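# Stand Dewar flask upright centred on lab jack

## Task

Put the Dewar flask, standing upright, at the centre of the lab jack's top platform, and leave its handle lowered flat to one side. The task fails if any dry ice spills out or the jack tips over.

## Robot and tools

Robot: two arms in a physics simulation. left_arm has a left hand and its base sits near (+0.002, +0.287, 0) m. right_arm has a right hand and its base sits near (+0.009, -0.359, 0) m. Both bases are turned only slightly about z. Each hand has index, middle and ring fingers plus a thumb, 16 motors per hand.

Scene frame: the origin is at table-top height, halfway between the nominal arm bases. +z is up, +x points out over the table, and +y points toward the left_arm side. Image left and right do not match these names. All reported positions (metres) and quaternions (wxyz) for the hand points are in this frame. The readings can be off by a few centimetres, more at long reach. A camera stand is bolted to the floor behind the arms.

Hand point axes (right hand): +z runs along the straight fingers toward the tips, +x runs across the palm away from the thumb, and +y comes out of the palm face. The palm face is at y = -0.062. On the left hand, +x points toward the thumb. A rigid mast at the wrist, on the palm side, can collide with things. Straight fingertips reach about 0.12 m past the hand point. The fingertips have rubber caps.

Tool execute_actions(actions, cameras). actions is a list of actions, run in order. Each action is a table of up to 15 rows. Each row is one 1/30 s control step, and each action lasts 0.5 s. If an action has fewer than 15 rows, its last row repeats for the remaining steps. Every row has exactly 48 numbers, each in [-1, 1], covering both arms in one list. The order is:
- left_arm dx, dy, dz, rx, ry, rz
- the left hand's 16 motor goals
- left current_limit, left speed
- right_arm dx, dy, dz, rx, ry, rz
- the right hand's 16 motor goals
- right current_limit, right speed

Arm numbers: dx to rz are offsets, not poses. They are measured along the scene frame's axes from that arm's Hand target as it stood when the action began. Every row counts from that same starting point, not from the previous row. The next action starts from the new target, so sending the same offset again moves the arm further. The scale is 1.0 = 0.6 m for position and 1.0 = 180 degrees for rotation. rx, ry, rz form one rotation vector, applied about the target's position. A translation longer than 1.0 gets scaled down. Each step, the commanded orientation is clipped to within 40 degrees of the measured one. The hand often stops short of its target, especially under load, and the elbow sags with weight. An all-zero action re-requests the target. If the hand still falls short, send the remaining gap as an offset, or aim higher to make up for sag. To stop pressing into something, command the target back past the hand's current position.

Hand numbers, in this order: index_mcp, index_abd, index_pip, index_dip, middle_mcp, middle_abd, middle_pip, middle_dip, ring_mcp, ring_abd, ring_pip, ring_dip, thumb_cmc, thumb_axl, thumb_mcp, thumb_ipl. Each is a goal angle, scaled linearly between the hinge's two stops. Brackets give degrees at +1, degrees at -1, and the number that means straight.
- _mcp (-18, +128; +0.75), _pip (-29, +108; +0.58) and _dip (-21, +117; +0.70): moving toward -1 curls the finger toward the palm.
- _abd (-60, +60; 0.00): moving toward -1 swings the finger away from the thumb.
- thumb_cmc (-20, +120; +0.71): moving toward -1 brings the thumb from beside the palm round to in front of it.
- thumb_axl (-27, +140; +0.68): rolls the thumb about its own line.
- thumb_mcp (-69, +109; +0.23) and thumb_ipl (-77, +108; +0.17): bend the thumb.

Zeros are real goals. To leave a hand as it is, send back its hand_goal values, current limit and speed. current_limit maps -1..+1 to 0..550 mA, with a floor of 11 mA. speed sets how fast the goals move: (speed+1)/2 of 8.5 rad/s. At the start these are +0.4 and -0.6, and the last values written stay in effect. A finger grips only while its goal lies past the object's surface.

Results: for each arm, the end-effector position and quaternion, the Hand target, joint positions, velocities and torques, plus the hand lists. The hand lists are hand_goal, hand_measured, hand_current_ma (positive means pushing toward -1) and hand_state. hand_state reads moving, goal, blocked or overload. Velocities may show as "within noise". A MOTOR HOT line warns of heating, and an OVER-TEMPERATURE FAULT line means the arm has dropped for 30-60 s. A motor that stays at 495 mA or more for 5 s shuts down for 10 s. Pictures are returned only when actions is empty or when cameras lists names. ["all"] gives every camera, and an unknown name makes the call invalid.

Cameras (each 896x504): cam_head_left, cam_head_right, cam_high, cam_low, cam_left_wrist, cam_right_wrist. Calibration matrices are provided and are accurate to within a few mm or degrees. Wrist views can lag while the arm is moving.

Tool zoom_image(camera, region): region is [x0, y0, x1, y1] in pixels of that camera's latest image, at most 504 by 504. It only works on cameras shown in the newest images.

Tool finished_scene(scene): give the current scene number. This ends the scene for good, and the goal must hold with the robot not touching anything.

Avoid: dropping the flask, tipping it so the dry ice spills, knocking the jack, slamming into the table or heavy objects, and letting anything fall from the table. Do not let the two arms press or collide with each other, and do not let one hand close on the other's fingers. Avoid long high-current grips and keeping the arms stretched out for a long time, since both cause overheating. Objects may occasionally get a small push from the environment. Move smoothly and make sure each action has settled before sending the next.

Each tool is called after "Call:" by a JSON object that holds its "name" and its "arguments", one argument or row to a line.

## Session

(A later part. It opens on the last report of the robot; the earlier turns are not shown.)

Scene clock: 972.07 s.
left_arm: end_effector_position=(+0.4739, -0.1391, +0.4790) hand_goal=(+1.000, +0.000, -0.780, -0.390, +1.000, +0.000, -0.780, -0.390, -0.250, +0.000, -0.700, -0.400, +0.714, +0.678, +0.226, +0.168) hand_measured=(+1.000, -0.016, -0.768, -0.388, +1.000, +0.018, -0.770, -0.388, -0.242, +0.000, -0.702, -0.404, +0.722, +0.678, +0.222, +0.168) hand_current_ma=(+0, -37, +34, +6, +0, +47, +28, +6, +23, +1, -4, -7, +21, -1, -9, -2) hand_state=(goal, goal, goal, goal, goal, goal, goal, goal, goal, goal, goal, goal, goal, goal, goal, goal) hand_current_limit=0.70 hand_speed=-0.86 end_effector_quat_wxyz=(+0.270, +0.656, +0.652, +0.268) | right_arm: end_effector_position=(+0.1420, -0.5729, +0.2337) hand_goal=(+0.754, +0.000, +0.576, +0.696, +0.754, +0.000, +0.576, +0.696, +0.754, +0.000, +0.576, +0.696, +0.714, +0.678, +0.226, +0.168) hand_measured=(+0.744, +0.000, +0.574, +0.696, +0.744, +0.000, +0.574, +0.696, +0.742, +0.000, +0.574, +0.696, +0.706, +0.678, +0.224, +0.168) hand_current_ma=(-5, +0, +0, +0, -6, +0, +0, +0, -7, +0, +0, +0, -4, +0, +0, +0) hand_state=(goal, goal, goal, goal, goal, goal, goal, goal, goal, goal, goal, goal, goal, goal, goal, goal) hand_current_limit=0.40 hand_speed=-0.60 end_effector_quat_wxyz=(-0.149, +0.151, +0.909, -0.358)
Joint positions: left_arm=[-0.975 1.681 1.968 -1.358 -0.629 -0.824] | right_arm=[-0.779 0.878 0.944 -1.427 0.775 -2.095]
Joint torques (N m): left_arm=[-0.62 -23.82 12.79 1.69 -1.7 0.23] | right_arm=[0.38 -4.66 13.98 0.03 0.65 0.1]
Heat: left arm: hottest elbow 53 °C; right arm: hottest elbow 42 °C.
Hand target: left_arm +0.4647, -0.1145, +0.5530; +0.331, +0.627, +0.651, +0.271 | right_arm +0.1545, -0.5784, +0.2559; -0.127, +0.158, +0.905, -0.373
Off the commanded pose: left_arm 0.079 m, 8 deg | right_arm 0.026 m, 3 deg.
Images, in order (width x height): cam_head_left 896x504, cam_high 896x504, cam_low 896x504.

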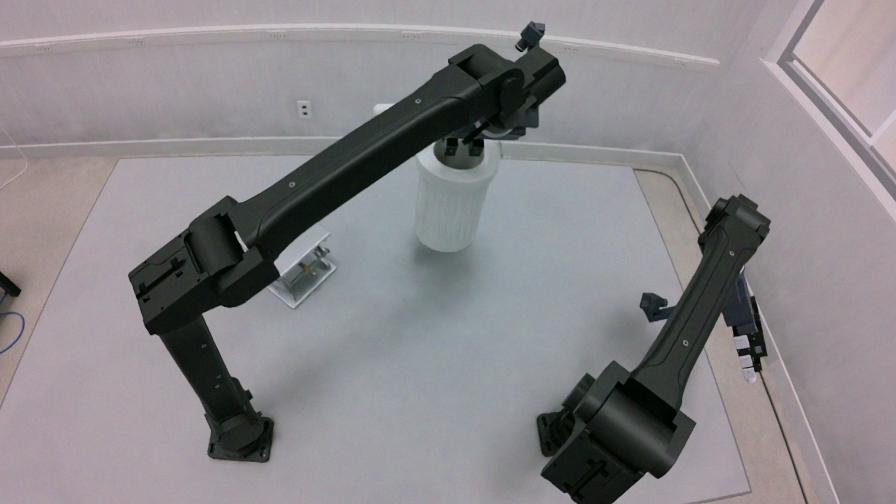

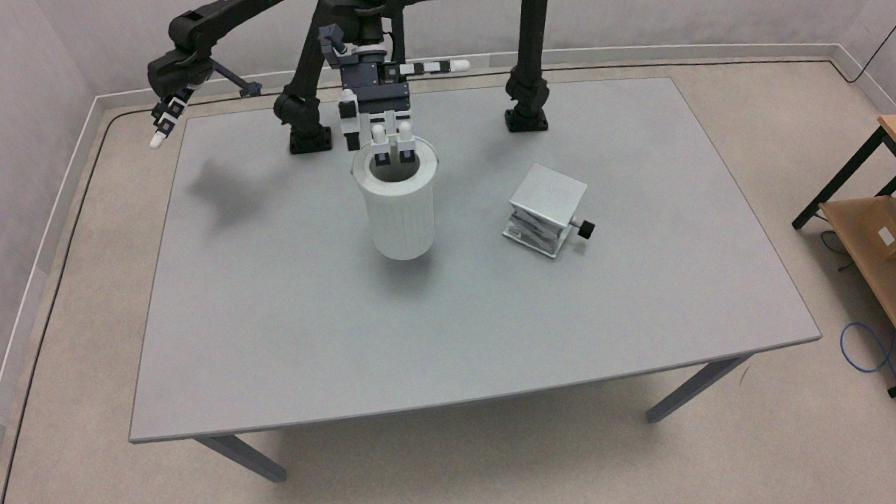

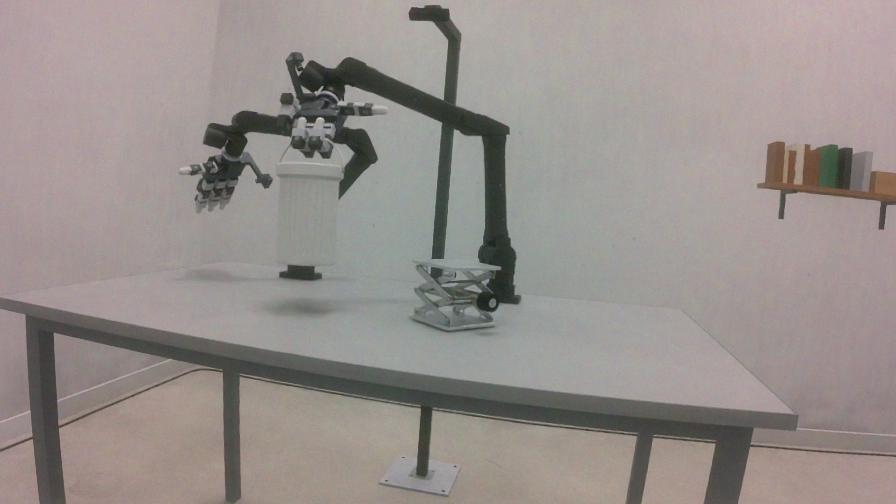

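Call:
{"name": "execute_actions", "arguments": {
  "actions": [
    [[-0.022,0.05,0.025,0,0,0,1,0,-0.78,-0.39,1,0,-0.78,-0.39,-0.25,0,-0.70,-0.4,0.714,0.678,0.226,0.168,0.7,-0.86,0,0,0,0,0,0,0.754,0,0.576,0.696,0.754,0,0.576,0.696,0.754,0,0.576,0.696,0.714,0.678,0.226,0.168,0.4,-0.6]],
    [[-0.022,0.055,0.025,0,0,0,1,0,-0.78,-0.39,1,0,-0.78,-0.39,-0.25,0,-0.70,-0.4,0.714,0.678,0.226,0.168,0.7,-0.86,0,0,0,0,0,0,0.754,0,0.576,0.696,0.754,0,0.576,0.696,0.754,0,0.576,0.696,0.714,0.678,0.226,0.168,0.4,-0.6]],
    [[-0.022,0.055,0.025,0,0,0,1,0,-0.78,-0.39,1,0,-0.78,-0.39,-0.25,0,-0.70,-0.4,0.714,0.678,0.226,0.168,0.7,-0.86,0,0,0,0,0,0,0.754,0,0.576,0.696,0.754,0,0.576,0.696,0.754,0,0.576,0.696,0.714,0.678,0.226,0.168,0.4,-0.6]]
  ],
  "cameras": ["cam_low","cam_high","cam_head_left"]
}}

Scene clock: 981.07 s.
left_arm: end_effector_position=(+0.4344, -0.0404, +0.5407) hand_goal=(+1.000, +0.000, -0.780, -0.390, +1.000, +0.000, -0.780, -0.390, -0.250, +0.000, -0.700, -0.400, +0.714, +0.678, +0.226, +0.168) hand_measured=(+1.000, -0.022, -0.766, -0.388, +1.000, +0.016, -0.770, -0.388, -0.242, +0.000, -0.702, -0.404, +0.722, +0.678, +0.222, +0.168) hand_current_ma=(+0, -55, +37, +6, +0, +42, +28, +6, +23, +1, -4, -7, +21, -1, -9, -2) hand_state=(goal, blocked, goal, goal, goal, goal, goal, goal, goal, goal, goal, goal, goal, goal, goal, goal) hand_current_limit=0.70 hand_speed=-0.86 end_effector_quat_wxyz=(+0.281, +0.649, +0.655, +0.264) | right_arm: end_effector_position=(+0.1420, -0.5729, +0.2337) hand_goal=(+0.754, +0.000, +0.576, +0.696, +0.754, +0.000, +0.576, +0.696, +0.754, +0.000, +0.576, +0.696, +0.714, +0.678, +0.226, +0.168) hand_measured=(+0.744, +0.000, +0.574, +0.696, +0.744, +0.000, +0.574, +0.696, +0.742, +0.000, +0.574, +0.696, +0.706, +0.678, +0.224, +0.168) hand_current_ma=(-5, +0, +0, +0, -6, +0, +0, +0, -7, +0, +0, +0, -4, +0, +0, +0) hand_state=(goal, goal, goal, goal, goal, goal, goal, goal, goal, goal, goal, goal, goal, goal, goal, goal) hand_current_limit=0.40 hand_speed=-0.60 end_effector_quat_wxyz=(-0.149, +0.151, +0.909, -0.358)
Joint positions: left_arm=[-0.928 1.437 1.844 -1.427 -0.603 -0.783] | right_arm=[-0.779 0.878 0.944 -1.427 0.775 -2.095]
Joint torques (N m): left_arm=[-0.62 -16.91 12.89 1.52 -1.53 0.31] | right_arm=[0.09 -4.48 14.05 -0.01 0.67 0.09]
Heat: left arm: hottest elbow 52 °C; right arm: hottest elbow 42 °C.
Hand target: left_arm +0.4251, -0.0185, +0.5980; +0.331, +0.627, +0.651, +0.271 | right_arm +0.1545, -0.5784, +0.2559; -0.127, +0.158, +0.905, -0.373
Off the commanded pose: left_arm 0.062 m, 6 deg | right_arm 0.026 m, 3 deg.
Images, in order (width x height): cam_head_left 896x504, cam_high 896x504, cam_low 896x504.

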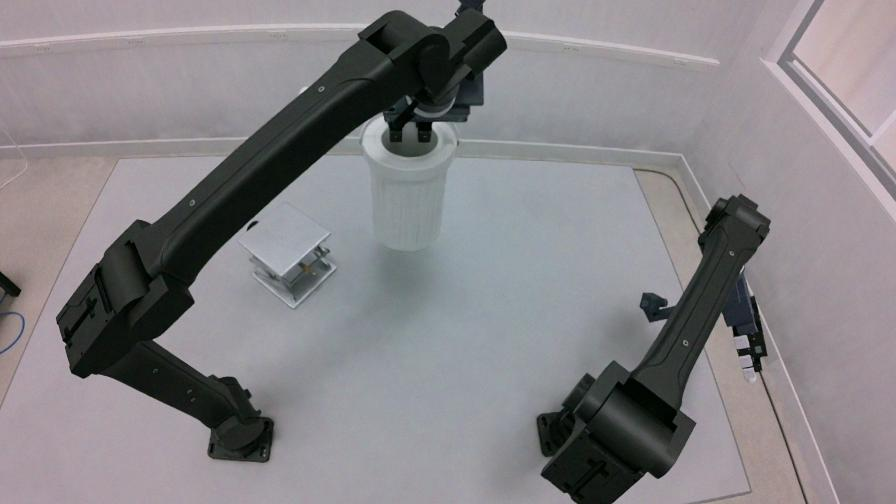

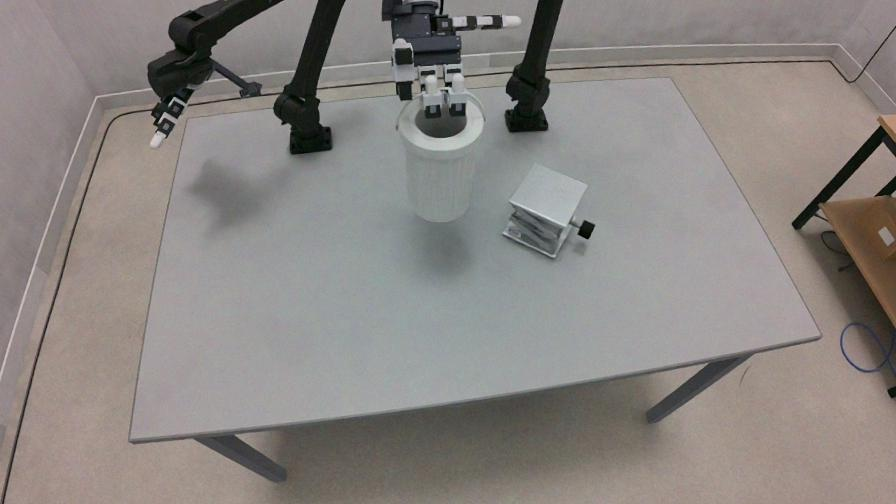

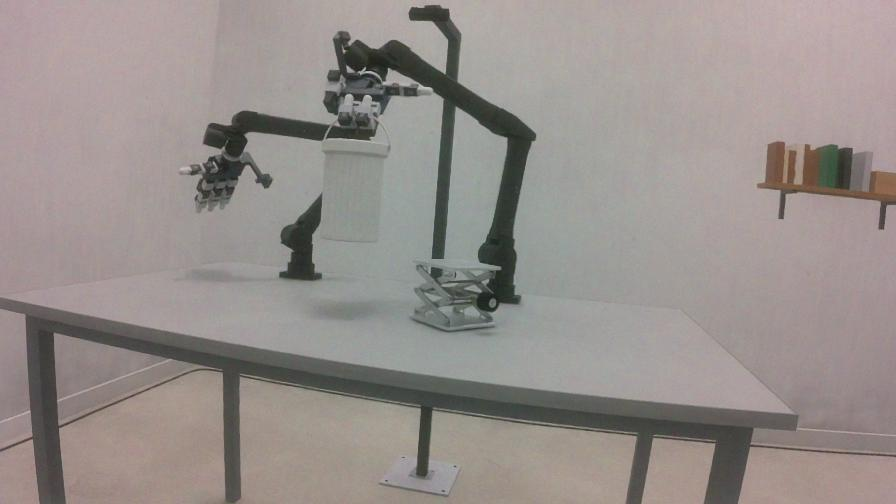

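Call:
{"name": "execute_actions", "arguments": {
  "actions": [
    [[-0.005,0.055,0.01,0,0,0,1,0,-0.78,-0.39,1,0,-0.78,-0.39,-0.25,0,-0.70,-0.4,0.714,0.678,0.226,0.168,0.7,-0.86,0,0,0,0,0,0,0.754,0,0.576,0.696,0.754,0,0.576,0.696,0.754,0,0.576,0.696,0.714,0.678,0.226,0.168,0.4,-0.6]],
    [[-0.005,0.055,0,0,0,0,1,0,-0.78,-0.39,1,0,-0.78,-0.39,-0.25,0,-0.70,-0.4,0.714,0.678,0.226,0.168,0.7,-0.86,0,0,0,0,0,0,0.754,0,0.576,0.696,0.754,0,0.576,0.696,0.754,0,0.576,0.696,0.714,0.678,0.226,0.168,0.4,-0.6]],
    [[-0.005,0.055,0,0,0,0,1,0,-0.78,-0.39,1,0,-0.78,-0.39,-0.25,0,-0.70,-0.4,0.714,0.678,0.226,0.168,0.7,-0.86,0,0,0,0,0,0,0.754,0,0.576,0.696,0.754,0,0.576,0.696,0.754,0,0.576,0.696,0.714,0.678,0.226,0.168,0.4,-0.6]],
    [[-0.005,0.055,0,0,0,0,1,0,-0.78,-0.39,1,0,-0.78,-0.39,-0.25,0,-0.70,-0.4,0.714,0.678,0.226,0.168,0.7,-0.86,0,0,0,0,0,0,0.754,0,0.576,0.696,0.754,0,0.576,0.696,0.754,0,0.576,0.696,0.714,0.678,0.226,0.168,0.4,-0.6]]
  ],
  "cameras": ["cam_low","cam_high","cam_head_left"]
}}

Scene clock: 991.17 s.
left_arm: end_effector_position=(+0.4251, +0.1017, +0.5476) hand_goal=(+1.000, +0.000, -0.780, -0.390, +1.000, +0.000, -0.780, -0.390, -0.250, +0.000, -0.700, -0.400, +0.714, +0.678, +0.226, +0.168) hand_measured=(+1.000, -0.014, -0.768, -0.388, +1.000, +0.020, -0.768, -0.388, -0.242, +0.000, -0.702, -0.404, +0.722, +0.678, +0.222, +0.168) hand_current_ma=(+0, -33, +33, +6, +0, +51, +30, +6, +23, +1, -4, -7, +20, -1, -9, -2) hand_state=(goal, goal, goal, goal, goal, goal, goal, goal, goal, goal, goal, goal, goal, goal, goal, goal) hand_current_limit=0.70 hand_speed=-0.86 end_effector_quat_wxyz=(+0.269, +0.650, +0.664, +0.256) | right_arm: end_effector_position=(+0.1420, -0.5729, +0.2337) hand_goal=(+0.754, +0.000, +0.576, +0.696, +0.754, +0.000, +0.576, +0.696, +0.754, +0.000, +0.576, +0.696, +0.714, +0.678, +0.226, +0.168) hand_measured=(+0.744, +0.000, +0.574, +0.696, +0.744, +0.000, +0.574, +0.696, +0.742, +0.000, +0.574, +0.696, +0.706, +0.678, +0.224, +0.168) hand_current_ma=(-5, +0, +0, +0, -6, +0, +0, +0, -7, +0, +0, +0, -4, +0, +0, +0) hand_state=(goal, goal, goal, goal, goal, goal, goal, goal, goal, goal, goal, goal, goal, goal, goal, goal) hand_current_limit=0.40 hand_speed=-0.60 end_effector_quat_wxyz=(-0.149, +0.151, +0.909, -0.358)
Joint positions: left_arm=[-0.688 1.163 1.624 -1.401 -0.457 -0.579] | right_arm=[-0.779 0.878 0.944 -1.427 0.775 -2.095]
Joint torques (N m): left_arm=[-0.85 -10.93 12.83 3.02 -1.03 0.33] | right_arm=[-0.44 -4.07 14.04 0.06 0.66 0.1]
Heat: left arm: hottest elbow 51 °C; right arm: hottest elbow 42 °C.
Hand target: left_arm +0.4131, +0.1135, +0.6040; +0.331, +0.627, +0.651, +0.271 | right_arm +0.1545, -0.5784, +0.2559; -0.127, +0.158, +0.905, -0.373
Off the commanded pose: left_arm 0.059 m, 8 deg | right_arm 0.026 m, 3 deg.
Images, in order (width x height): cam_head_left 896x504, cam_high 896x504, cam_low 896x504.

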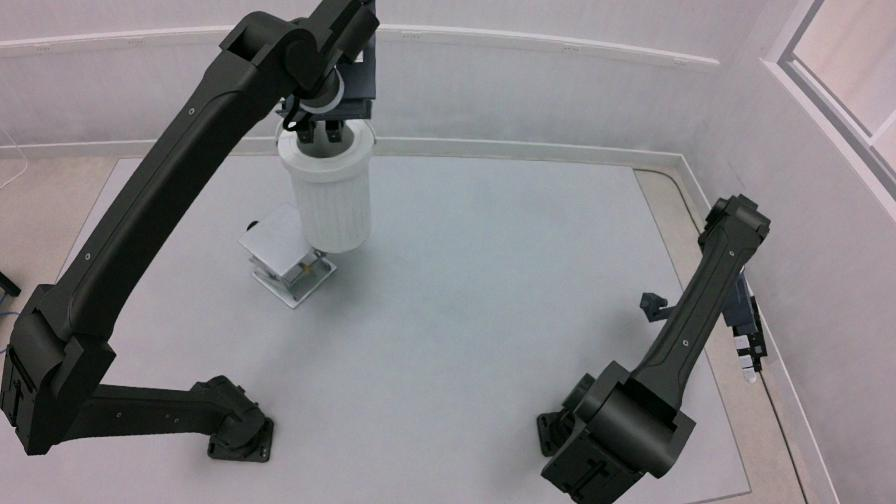

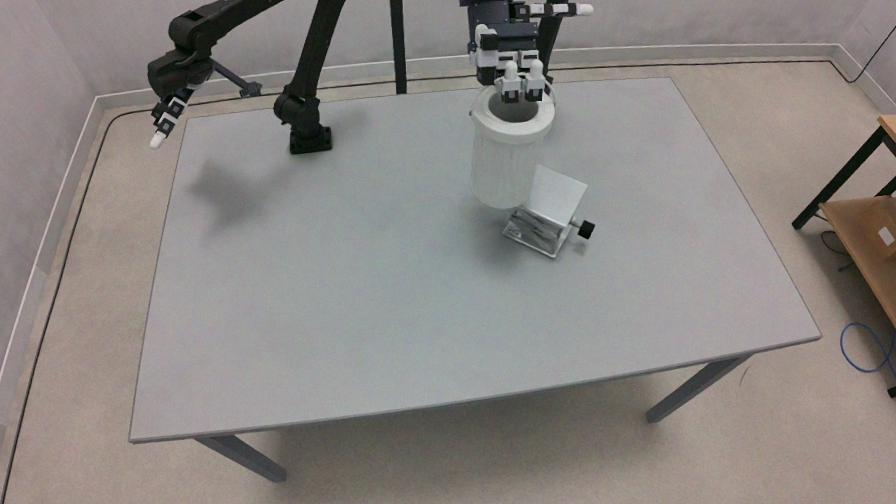

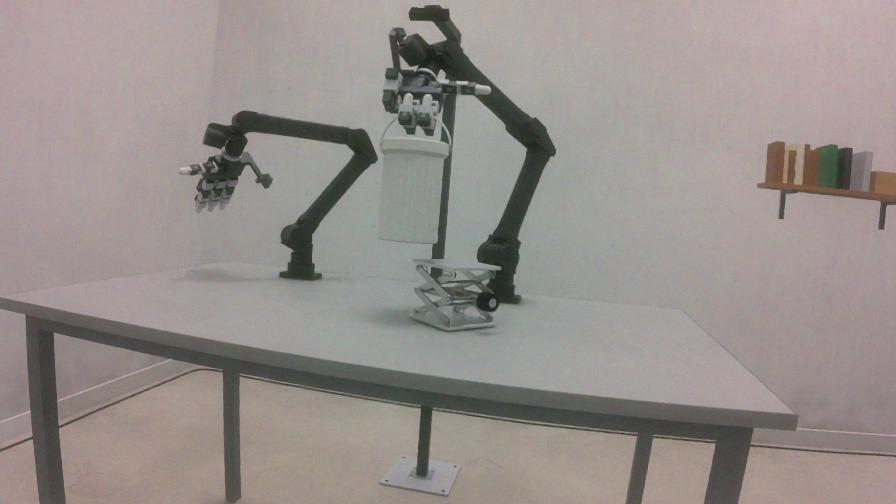

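Call:
{"name": "execute_actions", "arguments": {
  "actions": [
    [[0,0.055,0.0,0,0,0,1,0,-0.78,-0.39,1,0,-0.78,-0.39,-0.25,0,-0.70,-0.4,0.714,0.678,0.226,0.168,0.7,-0.86,0,0,0,0,0,0,0.754,0,0.576,0.696,0.754,0,0.576,0.696,0.754,0,0.576,0.696,0.714,0.678,0.226,0.168,0.4,-0.6]],
    [[0.005,0.055,0,0,0,0,1,0,-0.78,-0.39,1,0,-0.78,-0.39,-0.25,0,-0.70,-0.4,0.714,0.678,0.226,0.168,0.7,-0.86,0,0,0,0,0,0,0.754,0,0.576,0.696,0.754,0,0.576,0.696,0.754,0,0.576,0.696,0.714,0.678,0.226,0.168,0.4,-0.6]],
    [[0.005,0.055,0,0,0,0,1,0,-0.78,-0.39,1,0,-0.78,-0.39,-0.25,0,-0.70,-0.4,0.714,0.678,0.226,0.168,0.7,-0.86,0,0,0,0,0,0,0.754,0,0.576,0.696,0.754,0,0.576,0.696,0.754,0,0.576,0.696,0.714,0.678,0.226,0.168,0.4,-0.6]],
    [[0.005,0.035,0,0,0,0,1,0,-0.78,-0.39,1,0,-0.78,-0.39,-0.25,0,-0.70,-0.4,0.714,0.678,0.226,0.168,0.7,-0.86,0,0,0,0,0,0,0.754,0,0.576,0.696,0.754,0,0.576,0.696,0.754,0,0.576,0.696,0.714,0.678,0.226,0.168,0.4,-0.6]]
  ],
  "cameras": ["cam_low","cam_high","cam_head_left","cam_head_right"]
}}

Call:
{"name": "zoom_image", "arguments": {
  "camera": "cam_high",
  "region": [480, 50, 680, 270]
}}

Call:
{"name": "zoom_image", "arguments": {
  "camera": "cam_low",
  "region": [380, 100, 560, 340]
}}

Call:
{"name": "zoom_image", "arguments": {
  "camera": "cam_head_left",
  "region": [180, 130, 380, 330]
}}

Call:
{"name": "zoom_image", "arguments": {
  "camera": "cam_head_right",
  "region": [180, 130, 380, 330]
}}

Scene clock: 1005.10 s.
left_arm: end_effector_position=(+0.4397, +0.2267, +0.5415) hand_goal=(+1.000, +0.000, -0.780, -0.390, +1.000, +0.000, -0.780, -0.390, -0.250, +0.000, -0.700, -0.400, +0.714, +0.678, +0.226, +0.168) hand_measured=(+1.000, -0.014, -0.768, -0.388, +1.000, +0.020, -0.768, -0.388, -0.242, +0.000, -0.702, -0.404, +0.720, +0.678, +0.222, +0.168) hand_current_ma=(+0, -33, +31, +5, +0, +52, +32, +6, +23, +1, -4, -6, +15, -1, -10, -2) hand_state=(goal, goal, goal, goal, goal, blocked, goal, goal, goal, goal, goal, goal, goal, goal, goal, goal) hand_current_limit=0.70 hand_speed=-0.86 end_effector_quat_wxyz=(+0.268, +0.648, +0.674, +0.230) | right_arm: end_effector_position=(+0.1420, -0.5729, +0.2337) hand_goal=(+0.754, +0.000, +0.576, +0.696, +0.754, +0.000, +0.576, +0.696, +0.754, +0.000, +0.576, +0.696, +0.714, +0.678, +0.226, +0.168) hand_measured=(+0.744, +0.000, +0.574, +0.696, +0.744, +0.000, +0.574, +0.696, +0.742, +0.000, +0.574, +0.696, +0.706, +0.678, +0.224, +0.168) hand_current_ma=(-5, +0, +0, +0, -6, +0, +0, +0, -7, +0, +0, +0, -4, +0, +0, +0) hand_state=(goal, goal, goal, goal, goal, goal, goal, goal, goal, goal, goal, goal, goal, goal, goal, goal) hand_current_limit=0.40 hand_speed=-0.60 end_effector_quat_wxyz=(-0.149, +0.151, +0.909, -0.358)
Joint positions: left_arm=[-0.28 1.039 1.535 -1.36 -0.161 -0.281] | right_arm=[-0.779 0.878 0.944 -1.427 0.775 -2.095]
Joint torques (N m): left_arm=[-0.5 -9.64 12.4 3.78 -0.48 0.3] | right_arm=[-0.03 -4.25 14.05 0.14 0.7 0.1]
Heat: left arm: hottest elbow 50 °C; right arm: hottest elbow 43 °C.
Hand target: left_arm +0.4221, +0.2335, +0.6040; +0.331, +0.627, +0.651, +0.271 | right_arm +0.1545, -0.5784, +0.2559; -0.127, +0.158, +0.905, -0.373
Off the commanded pose: left_arm 0.065 m, 9 deg | right_arm 0.026 m, 3 deg.
Images, in order (width x height): cam_head_left 896x504, cam_head_right 896x504, cam_high 896x504, cam_low 896x504.

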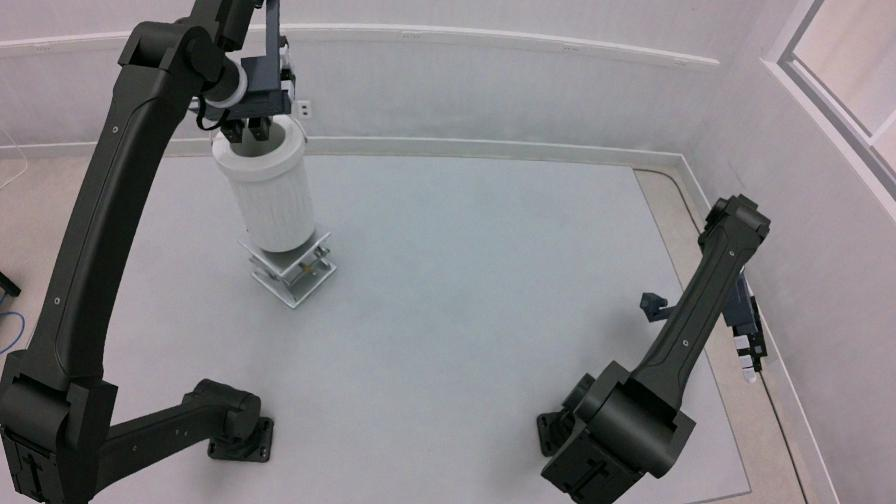

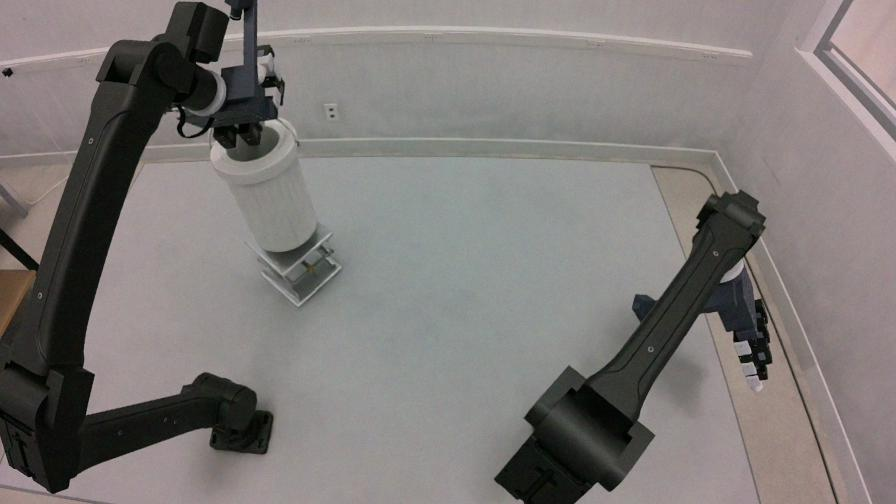

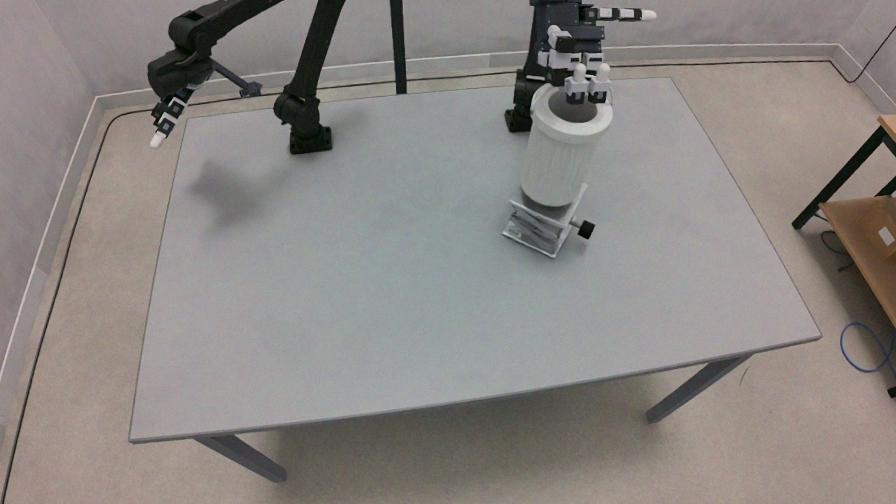

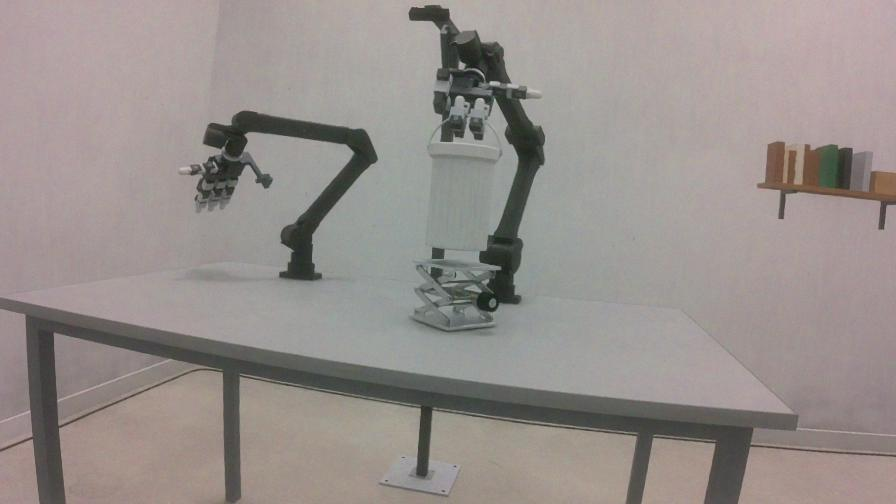

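Scaled by 2.291.

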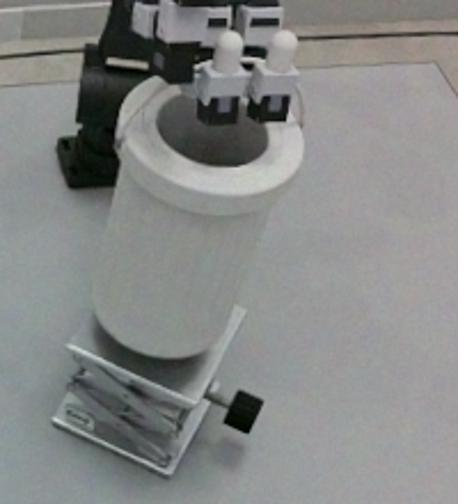

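Scaled by 2.100.

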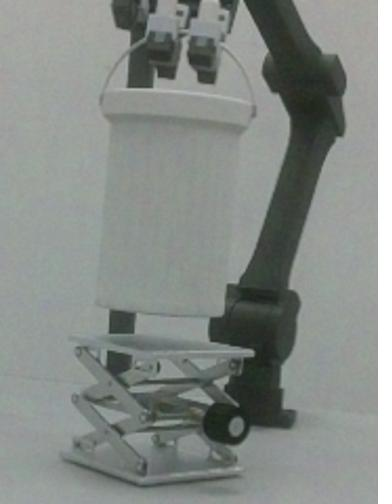

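Scaled by 2.520.

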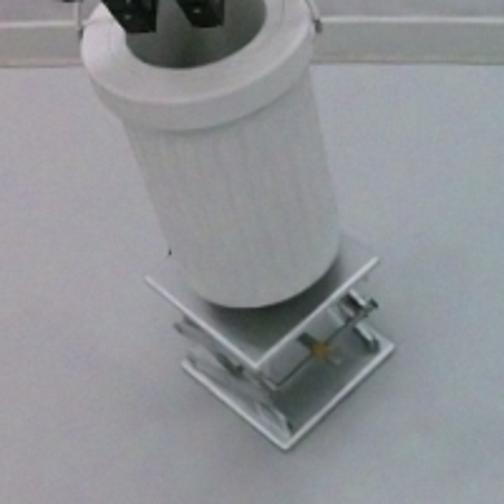

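Scaled by 2.520.

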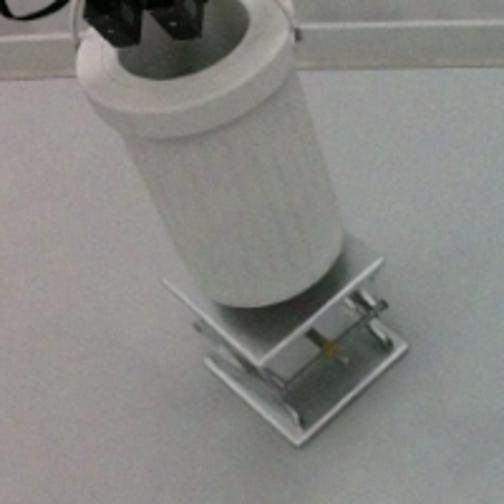

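Call:
{"name": "execute_actions", "arguments": {
  "actions": [
    [[0.002,0.028,0.0,0,0,0,1,0,-0.78,-0.39,1,0,-0.78,-0.39,-0.25,0,-0.70,-0.4,0.714,0.678,0.226,0.168,0.7,-0.86,0,0,0,0,0,0,0.754,0,0.576,0.696,0.754,0,0.576,0.696,0.754,0,0.576,0.696,0.714,0.678,0.226,0.168,0.4,-0.6]],
    [[0,0,-0.03,0,0,0,1,0,-0.78,-0.39,1,0,-0.78,-0.39,-0.25,0,-0.70,-0.4,0.714,0.678,0.226,0.168,0.7,-0.86,0,0,0,0,0,0,0.754,0,0.576,0.696,0.754,0,0.576,0.696,0.754,0,0.576,0.696,0.714,0.678,0.226,0.168,0.4,-0.6]],
    [[0,0,-0.03,0,0,0,1,0,-0.78,-0.39,1,0,-0.78,-0.39,-0.25,0,-0.70,-0.4,0.714,0.678,0.226,0.168,0.7,-0.86,0,0,0,0,0,0,0.754,0,0.576,0.696,0.754,0,0.576,0.696,0.754,0,0.576,0.696,0.714,0.678,0.226,0.168,0.4,-0.6]]
  ],
  "cameras": ["cam_low","cam_high","cam_head_left","cam_head_right"]
}}

Call:
{"name": "zoom_image", "arguments": {
  "camera": "cam_high",
  "region": [480, 50, 680, 270]
}}

Call:
{"name": "zoom_image", "arguments": {
  "camera": "cam_low",
  "region": [380, 100, 560, 340]
}}

Call:
{"name": "zoom_image", "arguments": {
  "camera": "cam_head_left",
  "region": [180, 130, 380, 330]
}}

Scene clock: 1028.23 s.
left_arm: end_effector_position=(+0.4352, +0.2416, +0.5091) hand_goal=(+1.000, +0.000, -0.780, -0.390, +1.000, +0.000, -0.780, -0.390, -0.250, +0.000, -0.700, -0.400, +0.714, +0.678, +0.226, +0.168) hand_measured=(+1.000, -0.012, -0.768, -0.388, +1.000, +0.020, -0.768, -0.388, -0.242, +0.000, -0.702, -0.404, +0.720, +0.678, +0.222, +0.168) hand_current_ma=(+0, -28, +33, +5, +0, +51, +33, +6, +23, +1, -4, -6, +15, -1, -10, -2) hand_state=(goal, goal, goal, goal, goal, blocked, goal, goal, goal, goal, goal, goal, goal, goal, goal, goal) hand_current_limit=0.70 hand_speed=-0.86 end_effector_quat_wxyz=(+0.275, +0.651, +0.670, +0.227) | right_arm: end_effector_position=(+0.1420, -0.5729, +0.2337) hand_goal=(+0.754, +0.000, +0.576, +0.696, +0.754, +0.000, +0.576, +0.696, +0.754, +0.000, +0.576, +0.696, +0.714, +0.678, +0.226, +0.168) hand_measured=(+0.744, +0.000, +0.574, +0.696, +0.744, +0.000, +0.574, +0.696, +0.742, +0.000, +0.574, +0.696, +0.706, +0.678, +0.224, +0.168) hand_current_ma=(-5, +0, +0, +0, -6, +0, +0, +0, -7, +0, +0, +0, -4, +0, +0, +0) hand_state=(goal, goal, goal, goal, goal, goal, goal, goal, goal, goal, goal, goal, goal, goal, goal, goal) hand_current_limit=0.40 hand_speed=-0.60 end_effector_quat_wxyz=(-0.149, +0.151, +0.909, -0.358)
Joint positions: left_arm=[-0.221 0.974 1.399 -1.272 -0.108 -0.231] | right_arm=[-0.779 0.878 0.944 -1.427 0.775 -2.095]
Joint torques (N m): left_arm=[-0.67 -8.41 12.57 3.78 -0.46 0.22] | right_arm=[0.03 -4.37 14.01 0.03 0.65 0.11]
Heat: left arm: hottest elbow 48 °C; right arm: hottest elbow 43 °C.
Hand target: left_arm +0.4233, +0.2503, +0.5680; +0.331, +0.627, +0.651, +0.271 | right_arm +0.1545, -0.5784, +0.2559; -0.127, +0.158, +0.905, -0.373
Off the commanded pose: left_arm 0.061 m, 9 deg | right_arm 0.026 m, 3 deg.
Images, in order (width x height): cam_head_left 896x504, cam_head_right 896x504, cam_high 896x504, cam_low 896x504.

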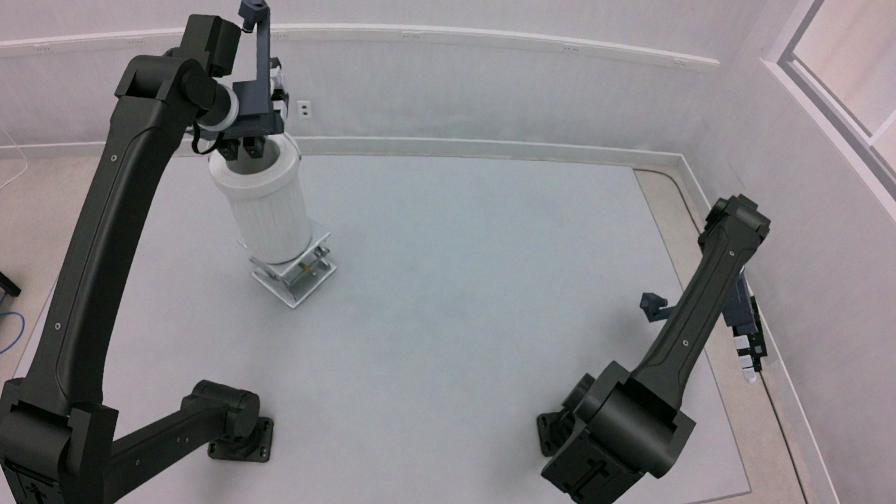

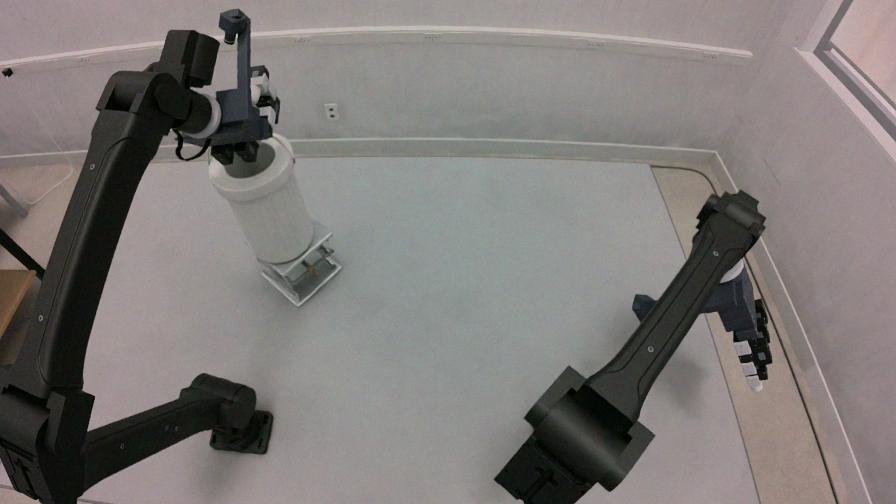

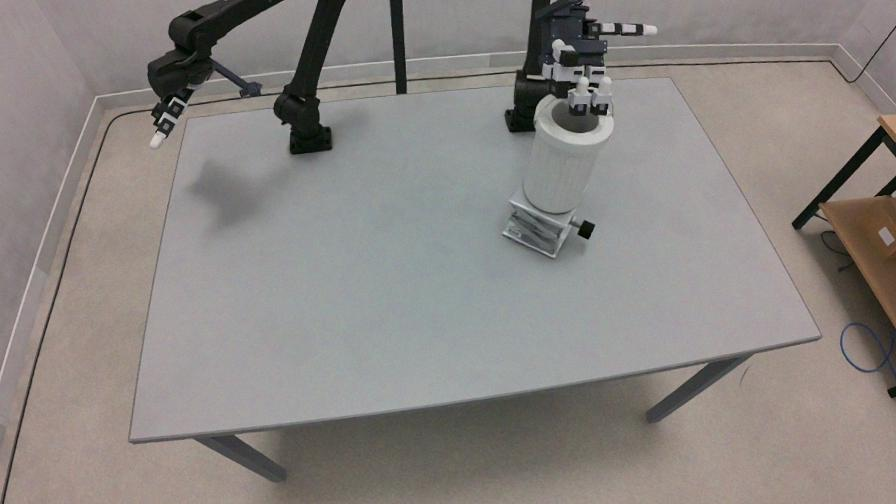

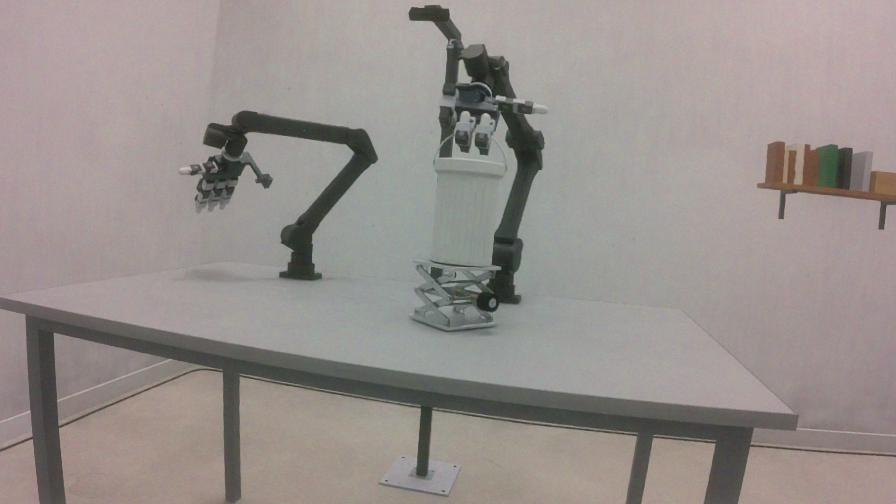

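Scaled by 2.291.

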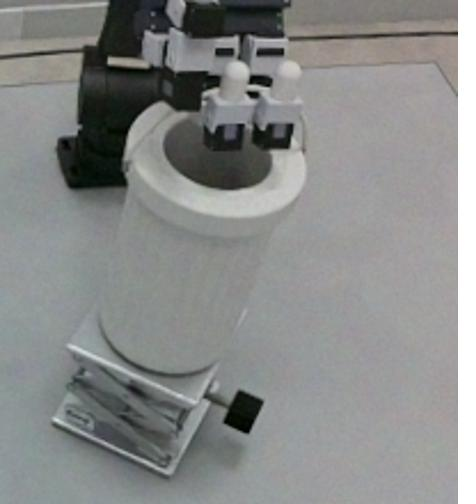

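Scaled by 2.100.

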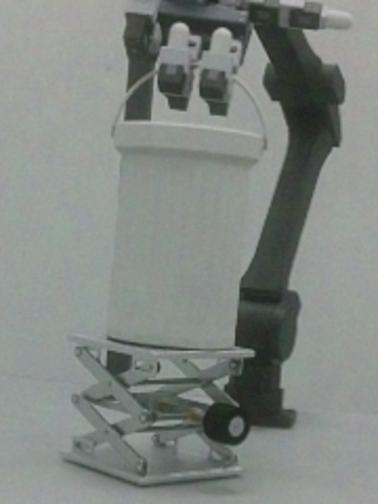

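Scaled by 2.520.

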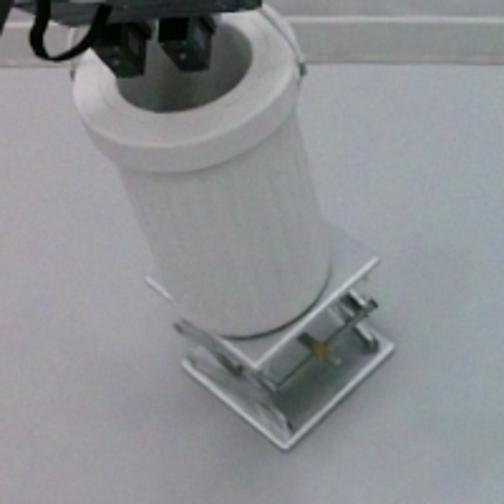

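Call:
{"name": "zoom_image", "arguments": {
  "camera": "cam_low",
  "region": [400, 230, 520, 310]
}}

Call:
{"name": "zoom_image", "arguments": {
  "camera": "cam_high",
  "region": [490, 150, 610, 250]
}}

Call:
{"name": "zoom_image", "arguments": {
  "camera": "cam_head_left",
  "region": [220, 200, 340, 310]
}}

Call:
{"name": "zoom_image", "arguments": {
  "camera": "cam_head_right",
  "region": [230, 200, 350, 310]
}}

Scaled by 4.200.

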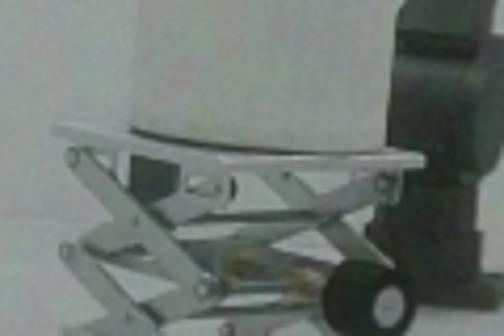

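Scaled by 4.200.

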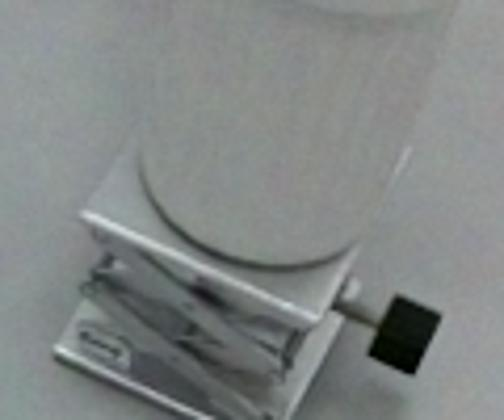

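Scaled by 4.200.

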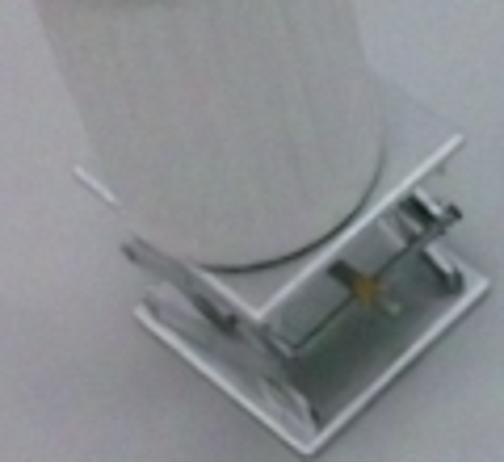

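Scaled by 4.200.

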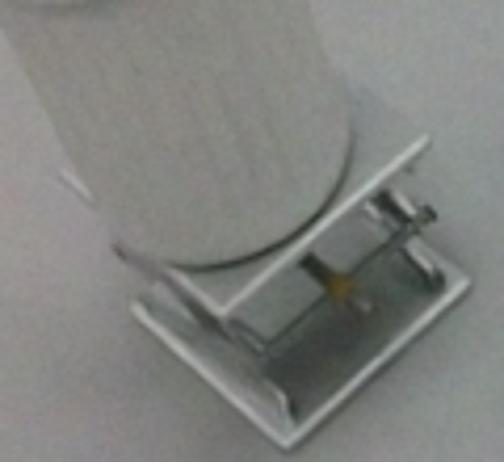

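Call:
{"name": "execute_actions", "arguments": {
  "actions": [
    [[0.002,-0.036,0.0,0,0,0,1,0,-0.78,-0.39,1,0,-0.78,-0.39,-0.25,0,-0.70,-0.4,0.714,0.678,0.226,0.168,0.7,-0.86,0,0,0,0,0,0,0.754,0,0.576,0.696,0.754,0,0.576,0.696,0.754,0,0.576,0.696,0.714,0.678,0.226,0.168,0.4,-0.6]]
  ],
  "cameras": ["cam_low","cam_high","cam_head_left","cam_head_right"]
}}

Call:
{"name": "zoom_image", "arguments": {
  "camera": "cam_low",
  "region": [400, 230, 520, 310]
}}

Call:
{"name": "zoom_image", "arguments": {
  "camera": "cam_high",
  "region": [490, 150, 610, 250]
}}

Call:
{"name": "zoom_image", "arguments": {
  "camera": "cam_head_left",
  "region": [220, 200, 340, 310]
}}

Scene clock: 1054.97 s.
left_arm: end_effector_position=(+0.4319, +0.2267, +0.5103) hand_goal=(+1.000, +0.000, -0.780, -0.390, +1.000, +0.000, -0.780, -0.390, -0.250, +0.000, -0.700, -0.400, +0.714, +0.678, +0.226, +0.168) hand_measured=(+1.000, -0.016, -0.770, -0.388, +1.000, +0.020, -0.768, -0.388, -0.242, +0.000, -0.702, -0.404, +0.720, +0.678, +0.222, +0.168) hand_current_ma=(+0, -38, +27, +5, +0, +52, +34, +6, +23, +1, -4, -6, +16, -1, -10, -2) hand_state=(goal, goal, goal, goal, goal, blocked, goal, goal, goal, goal, goal, goal, goal, goal, goal, goal) hand_current_limit=0.70 hand_speed=-0.86 end_effector_quat_wxyz=(+0.273, +0.651, +0.668, +0.235) | right_arm: end_effector_position=(+0.1420, -0.5729, +0.2337) hand_goal=(+0.754, +0.000, +0.576, +0.696, +0.754, +0.000, +0.576, +0.696, +0.754, +0.000, +0.576, +0.696, +0.714, +0.678, +0.226, +0.168) hand_measured=(+0.744, +0.000, +0.574, +0.696, +0.744, +0.000, +0.574, +0.696, +0.742, +0.000, +0.574, +0.696, +0.706, +0.678, +0.224, +0.168) hand_current_ma=(-5, +0, +0, +0, -6, +0, +0, +0, -7, +0, +0, +0, -4, +0, +0, +0) hand_state=(goal, goal, goal, goal, goal, goal, goal, goal, goal, goal, goal, goal, goal, goal, goal, goal) hand_current_limit=0.40 hand_speed=-0.60 end_effector_quat_wxyz=(-0.149, +0.151, +0.909, -0.358)
Joint positions: left_arm=[-0.283 0.976 1.399 -1.272 -0.161 -0.269] | right_arm=[-0.779 0.878 0.944 -1.427 0.775 -2.095]
Joint torques (N m): left_arm=[-2.26 -6.95 13.31 3.74 -0.74 0.05] | right_arm=[0.15 -4.78 14.12 0.05 0.68 0.1]
Heat: left arm: hottest elbow 48 °C; right arm: hottest elbow 43 °C.
Hand target: left_arm +0.4245, +0.2287, +0.5680; +0.331, +0.627, +0.651, +0.271 | right_arm +0.1545, -0.5784, +0.2559; -0.127, +0.158, +0.905, -0.373
Off the commanded pose: left_arm 0.058 m, 8 deg | right_arm 0.026 m, 3 deg.
Images, in order (width x height): cam_head_left 896x504, cam_head_right 896x504, cam_high 896x504, cam_low 896x504.

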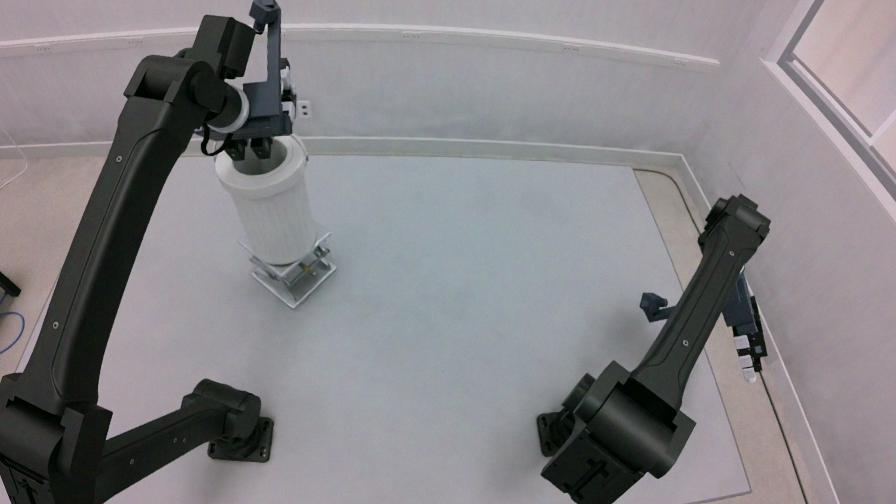

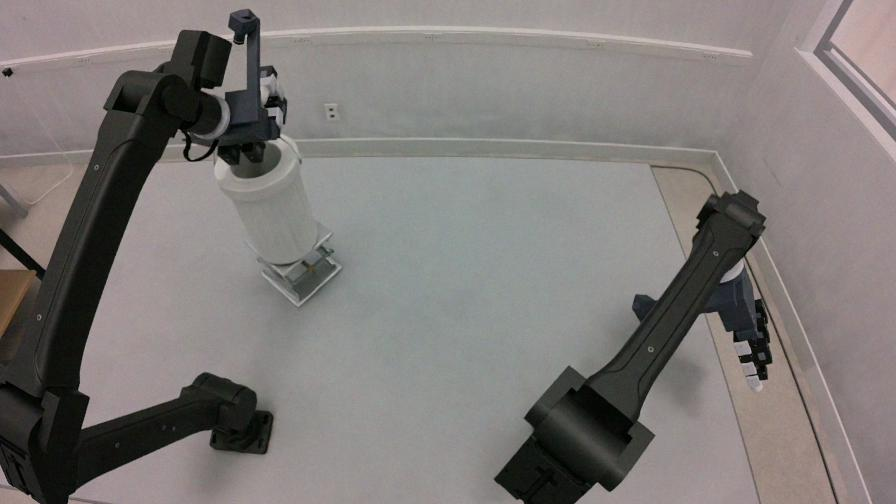

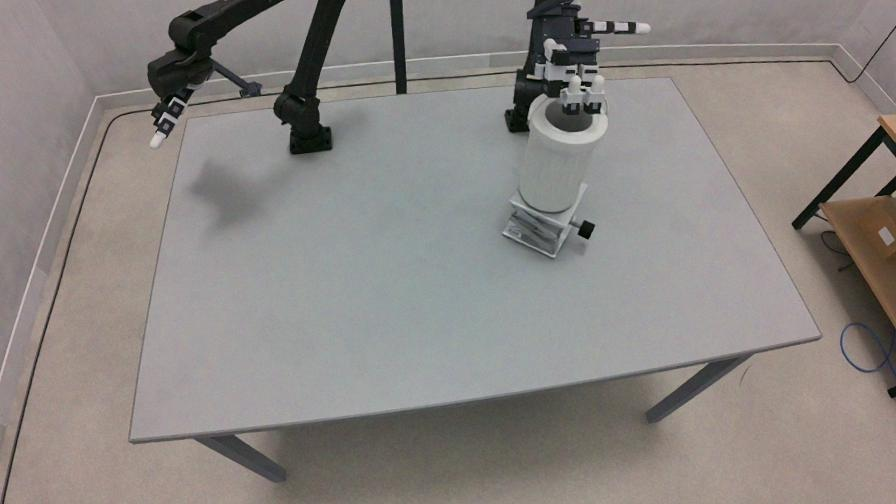

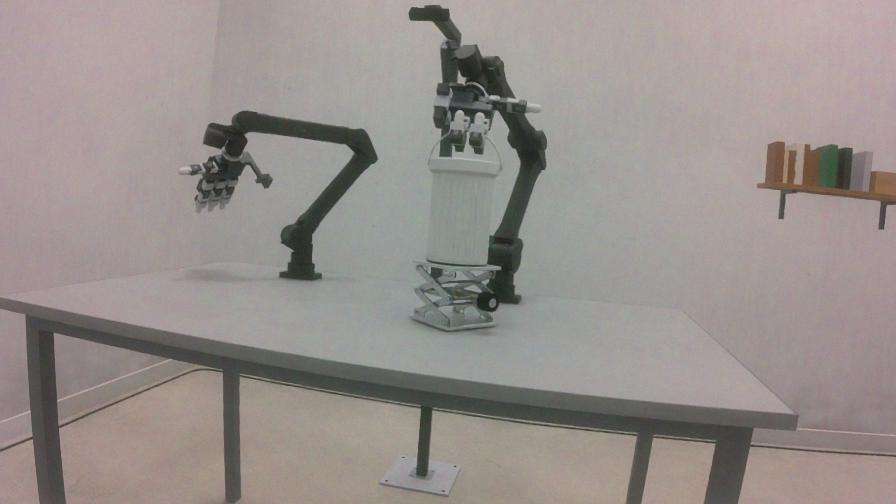

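Scaled by 4.200.

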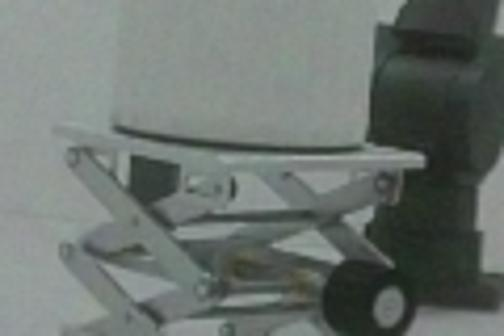

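Scaled by 4.200.

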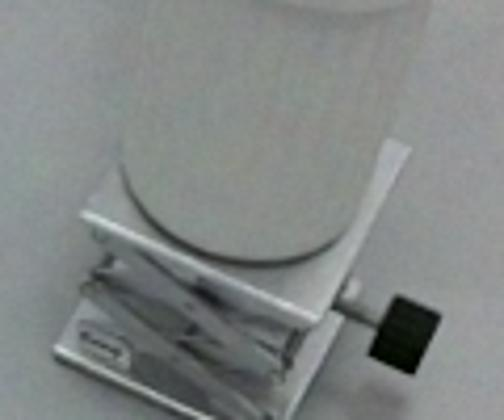

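Scaled by 4.200.

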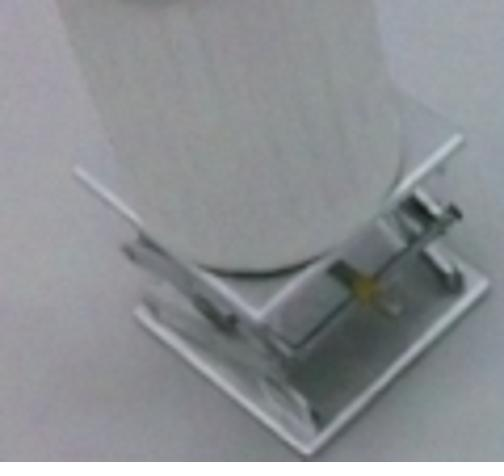

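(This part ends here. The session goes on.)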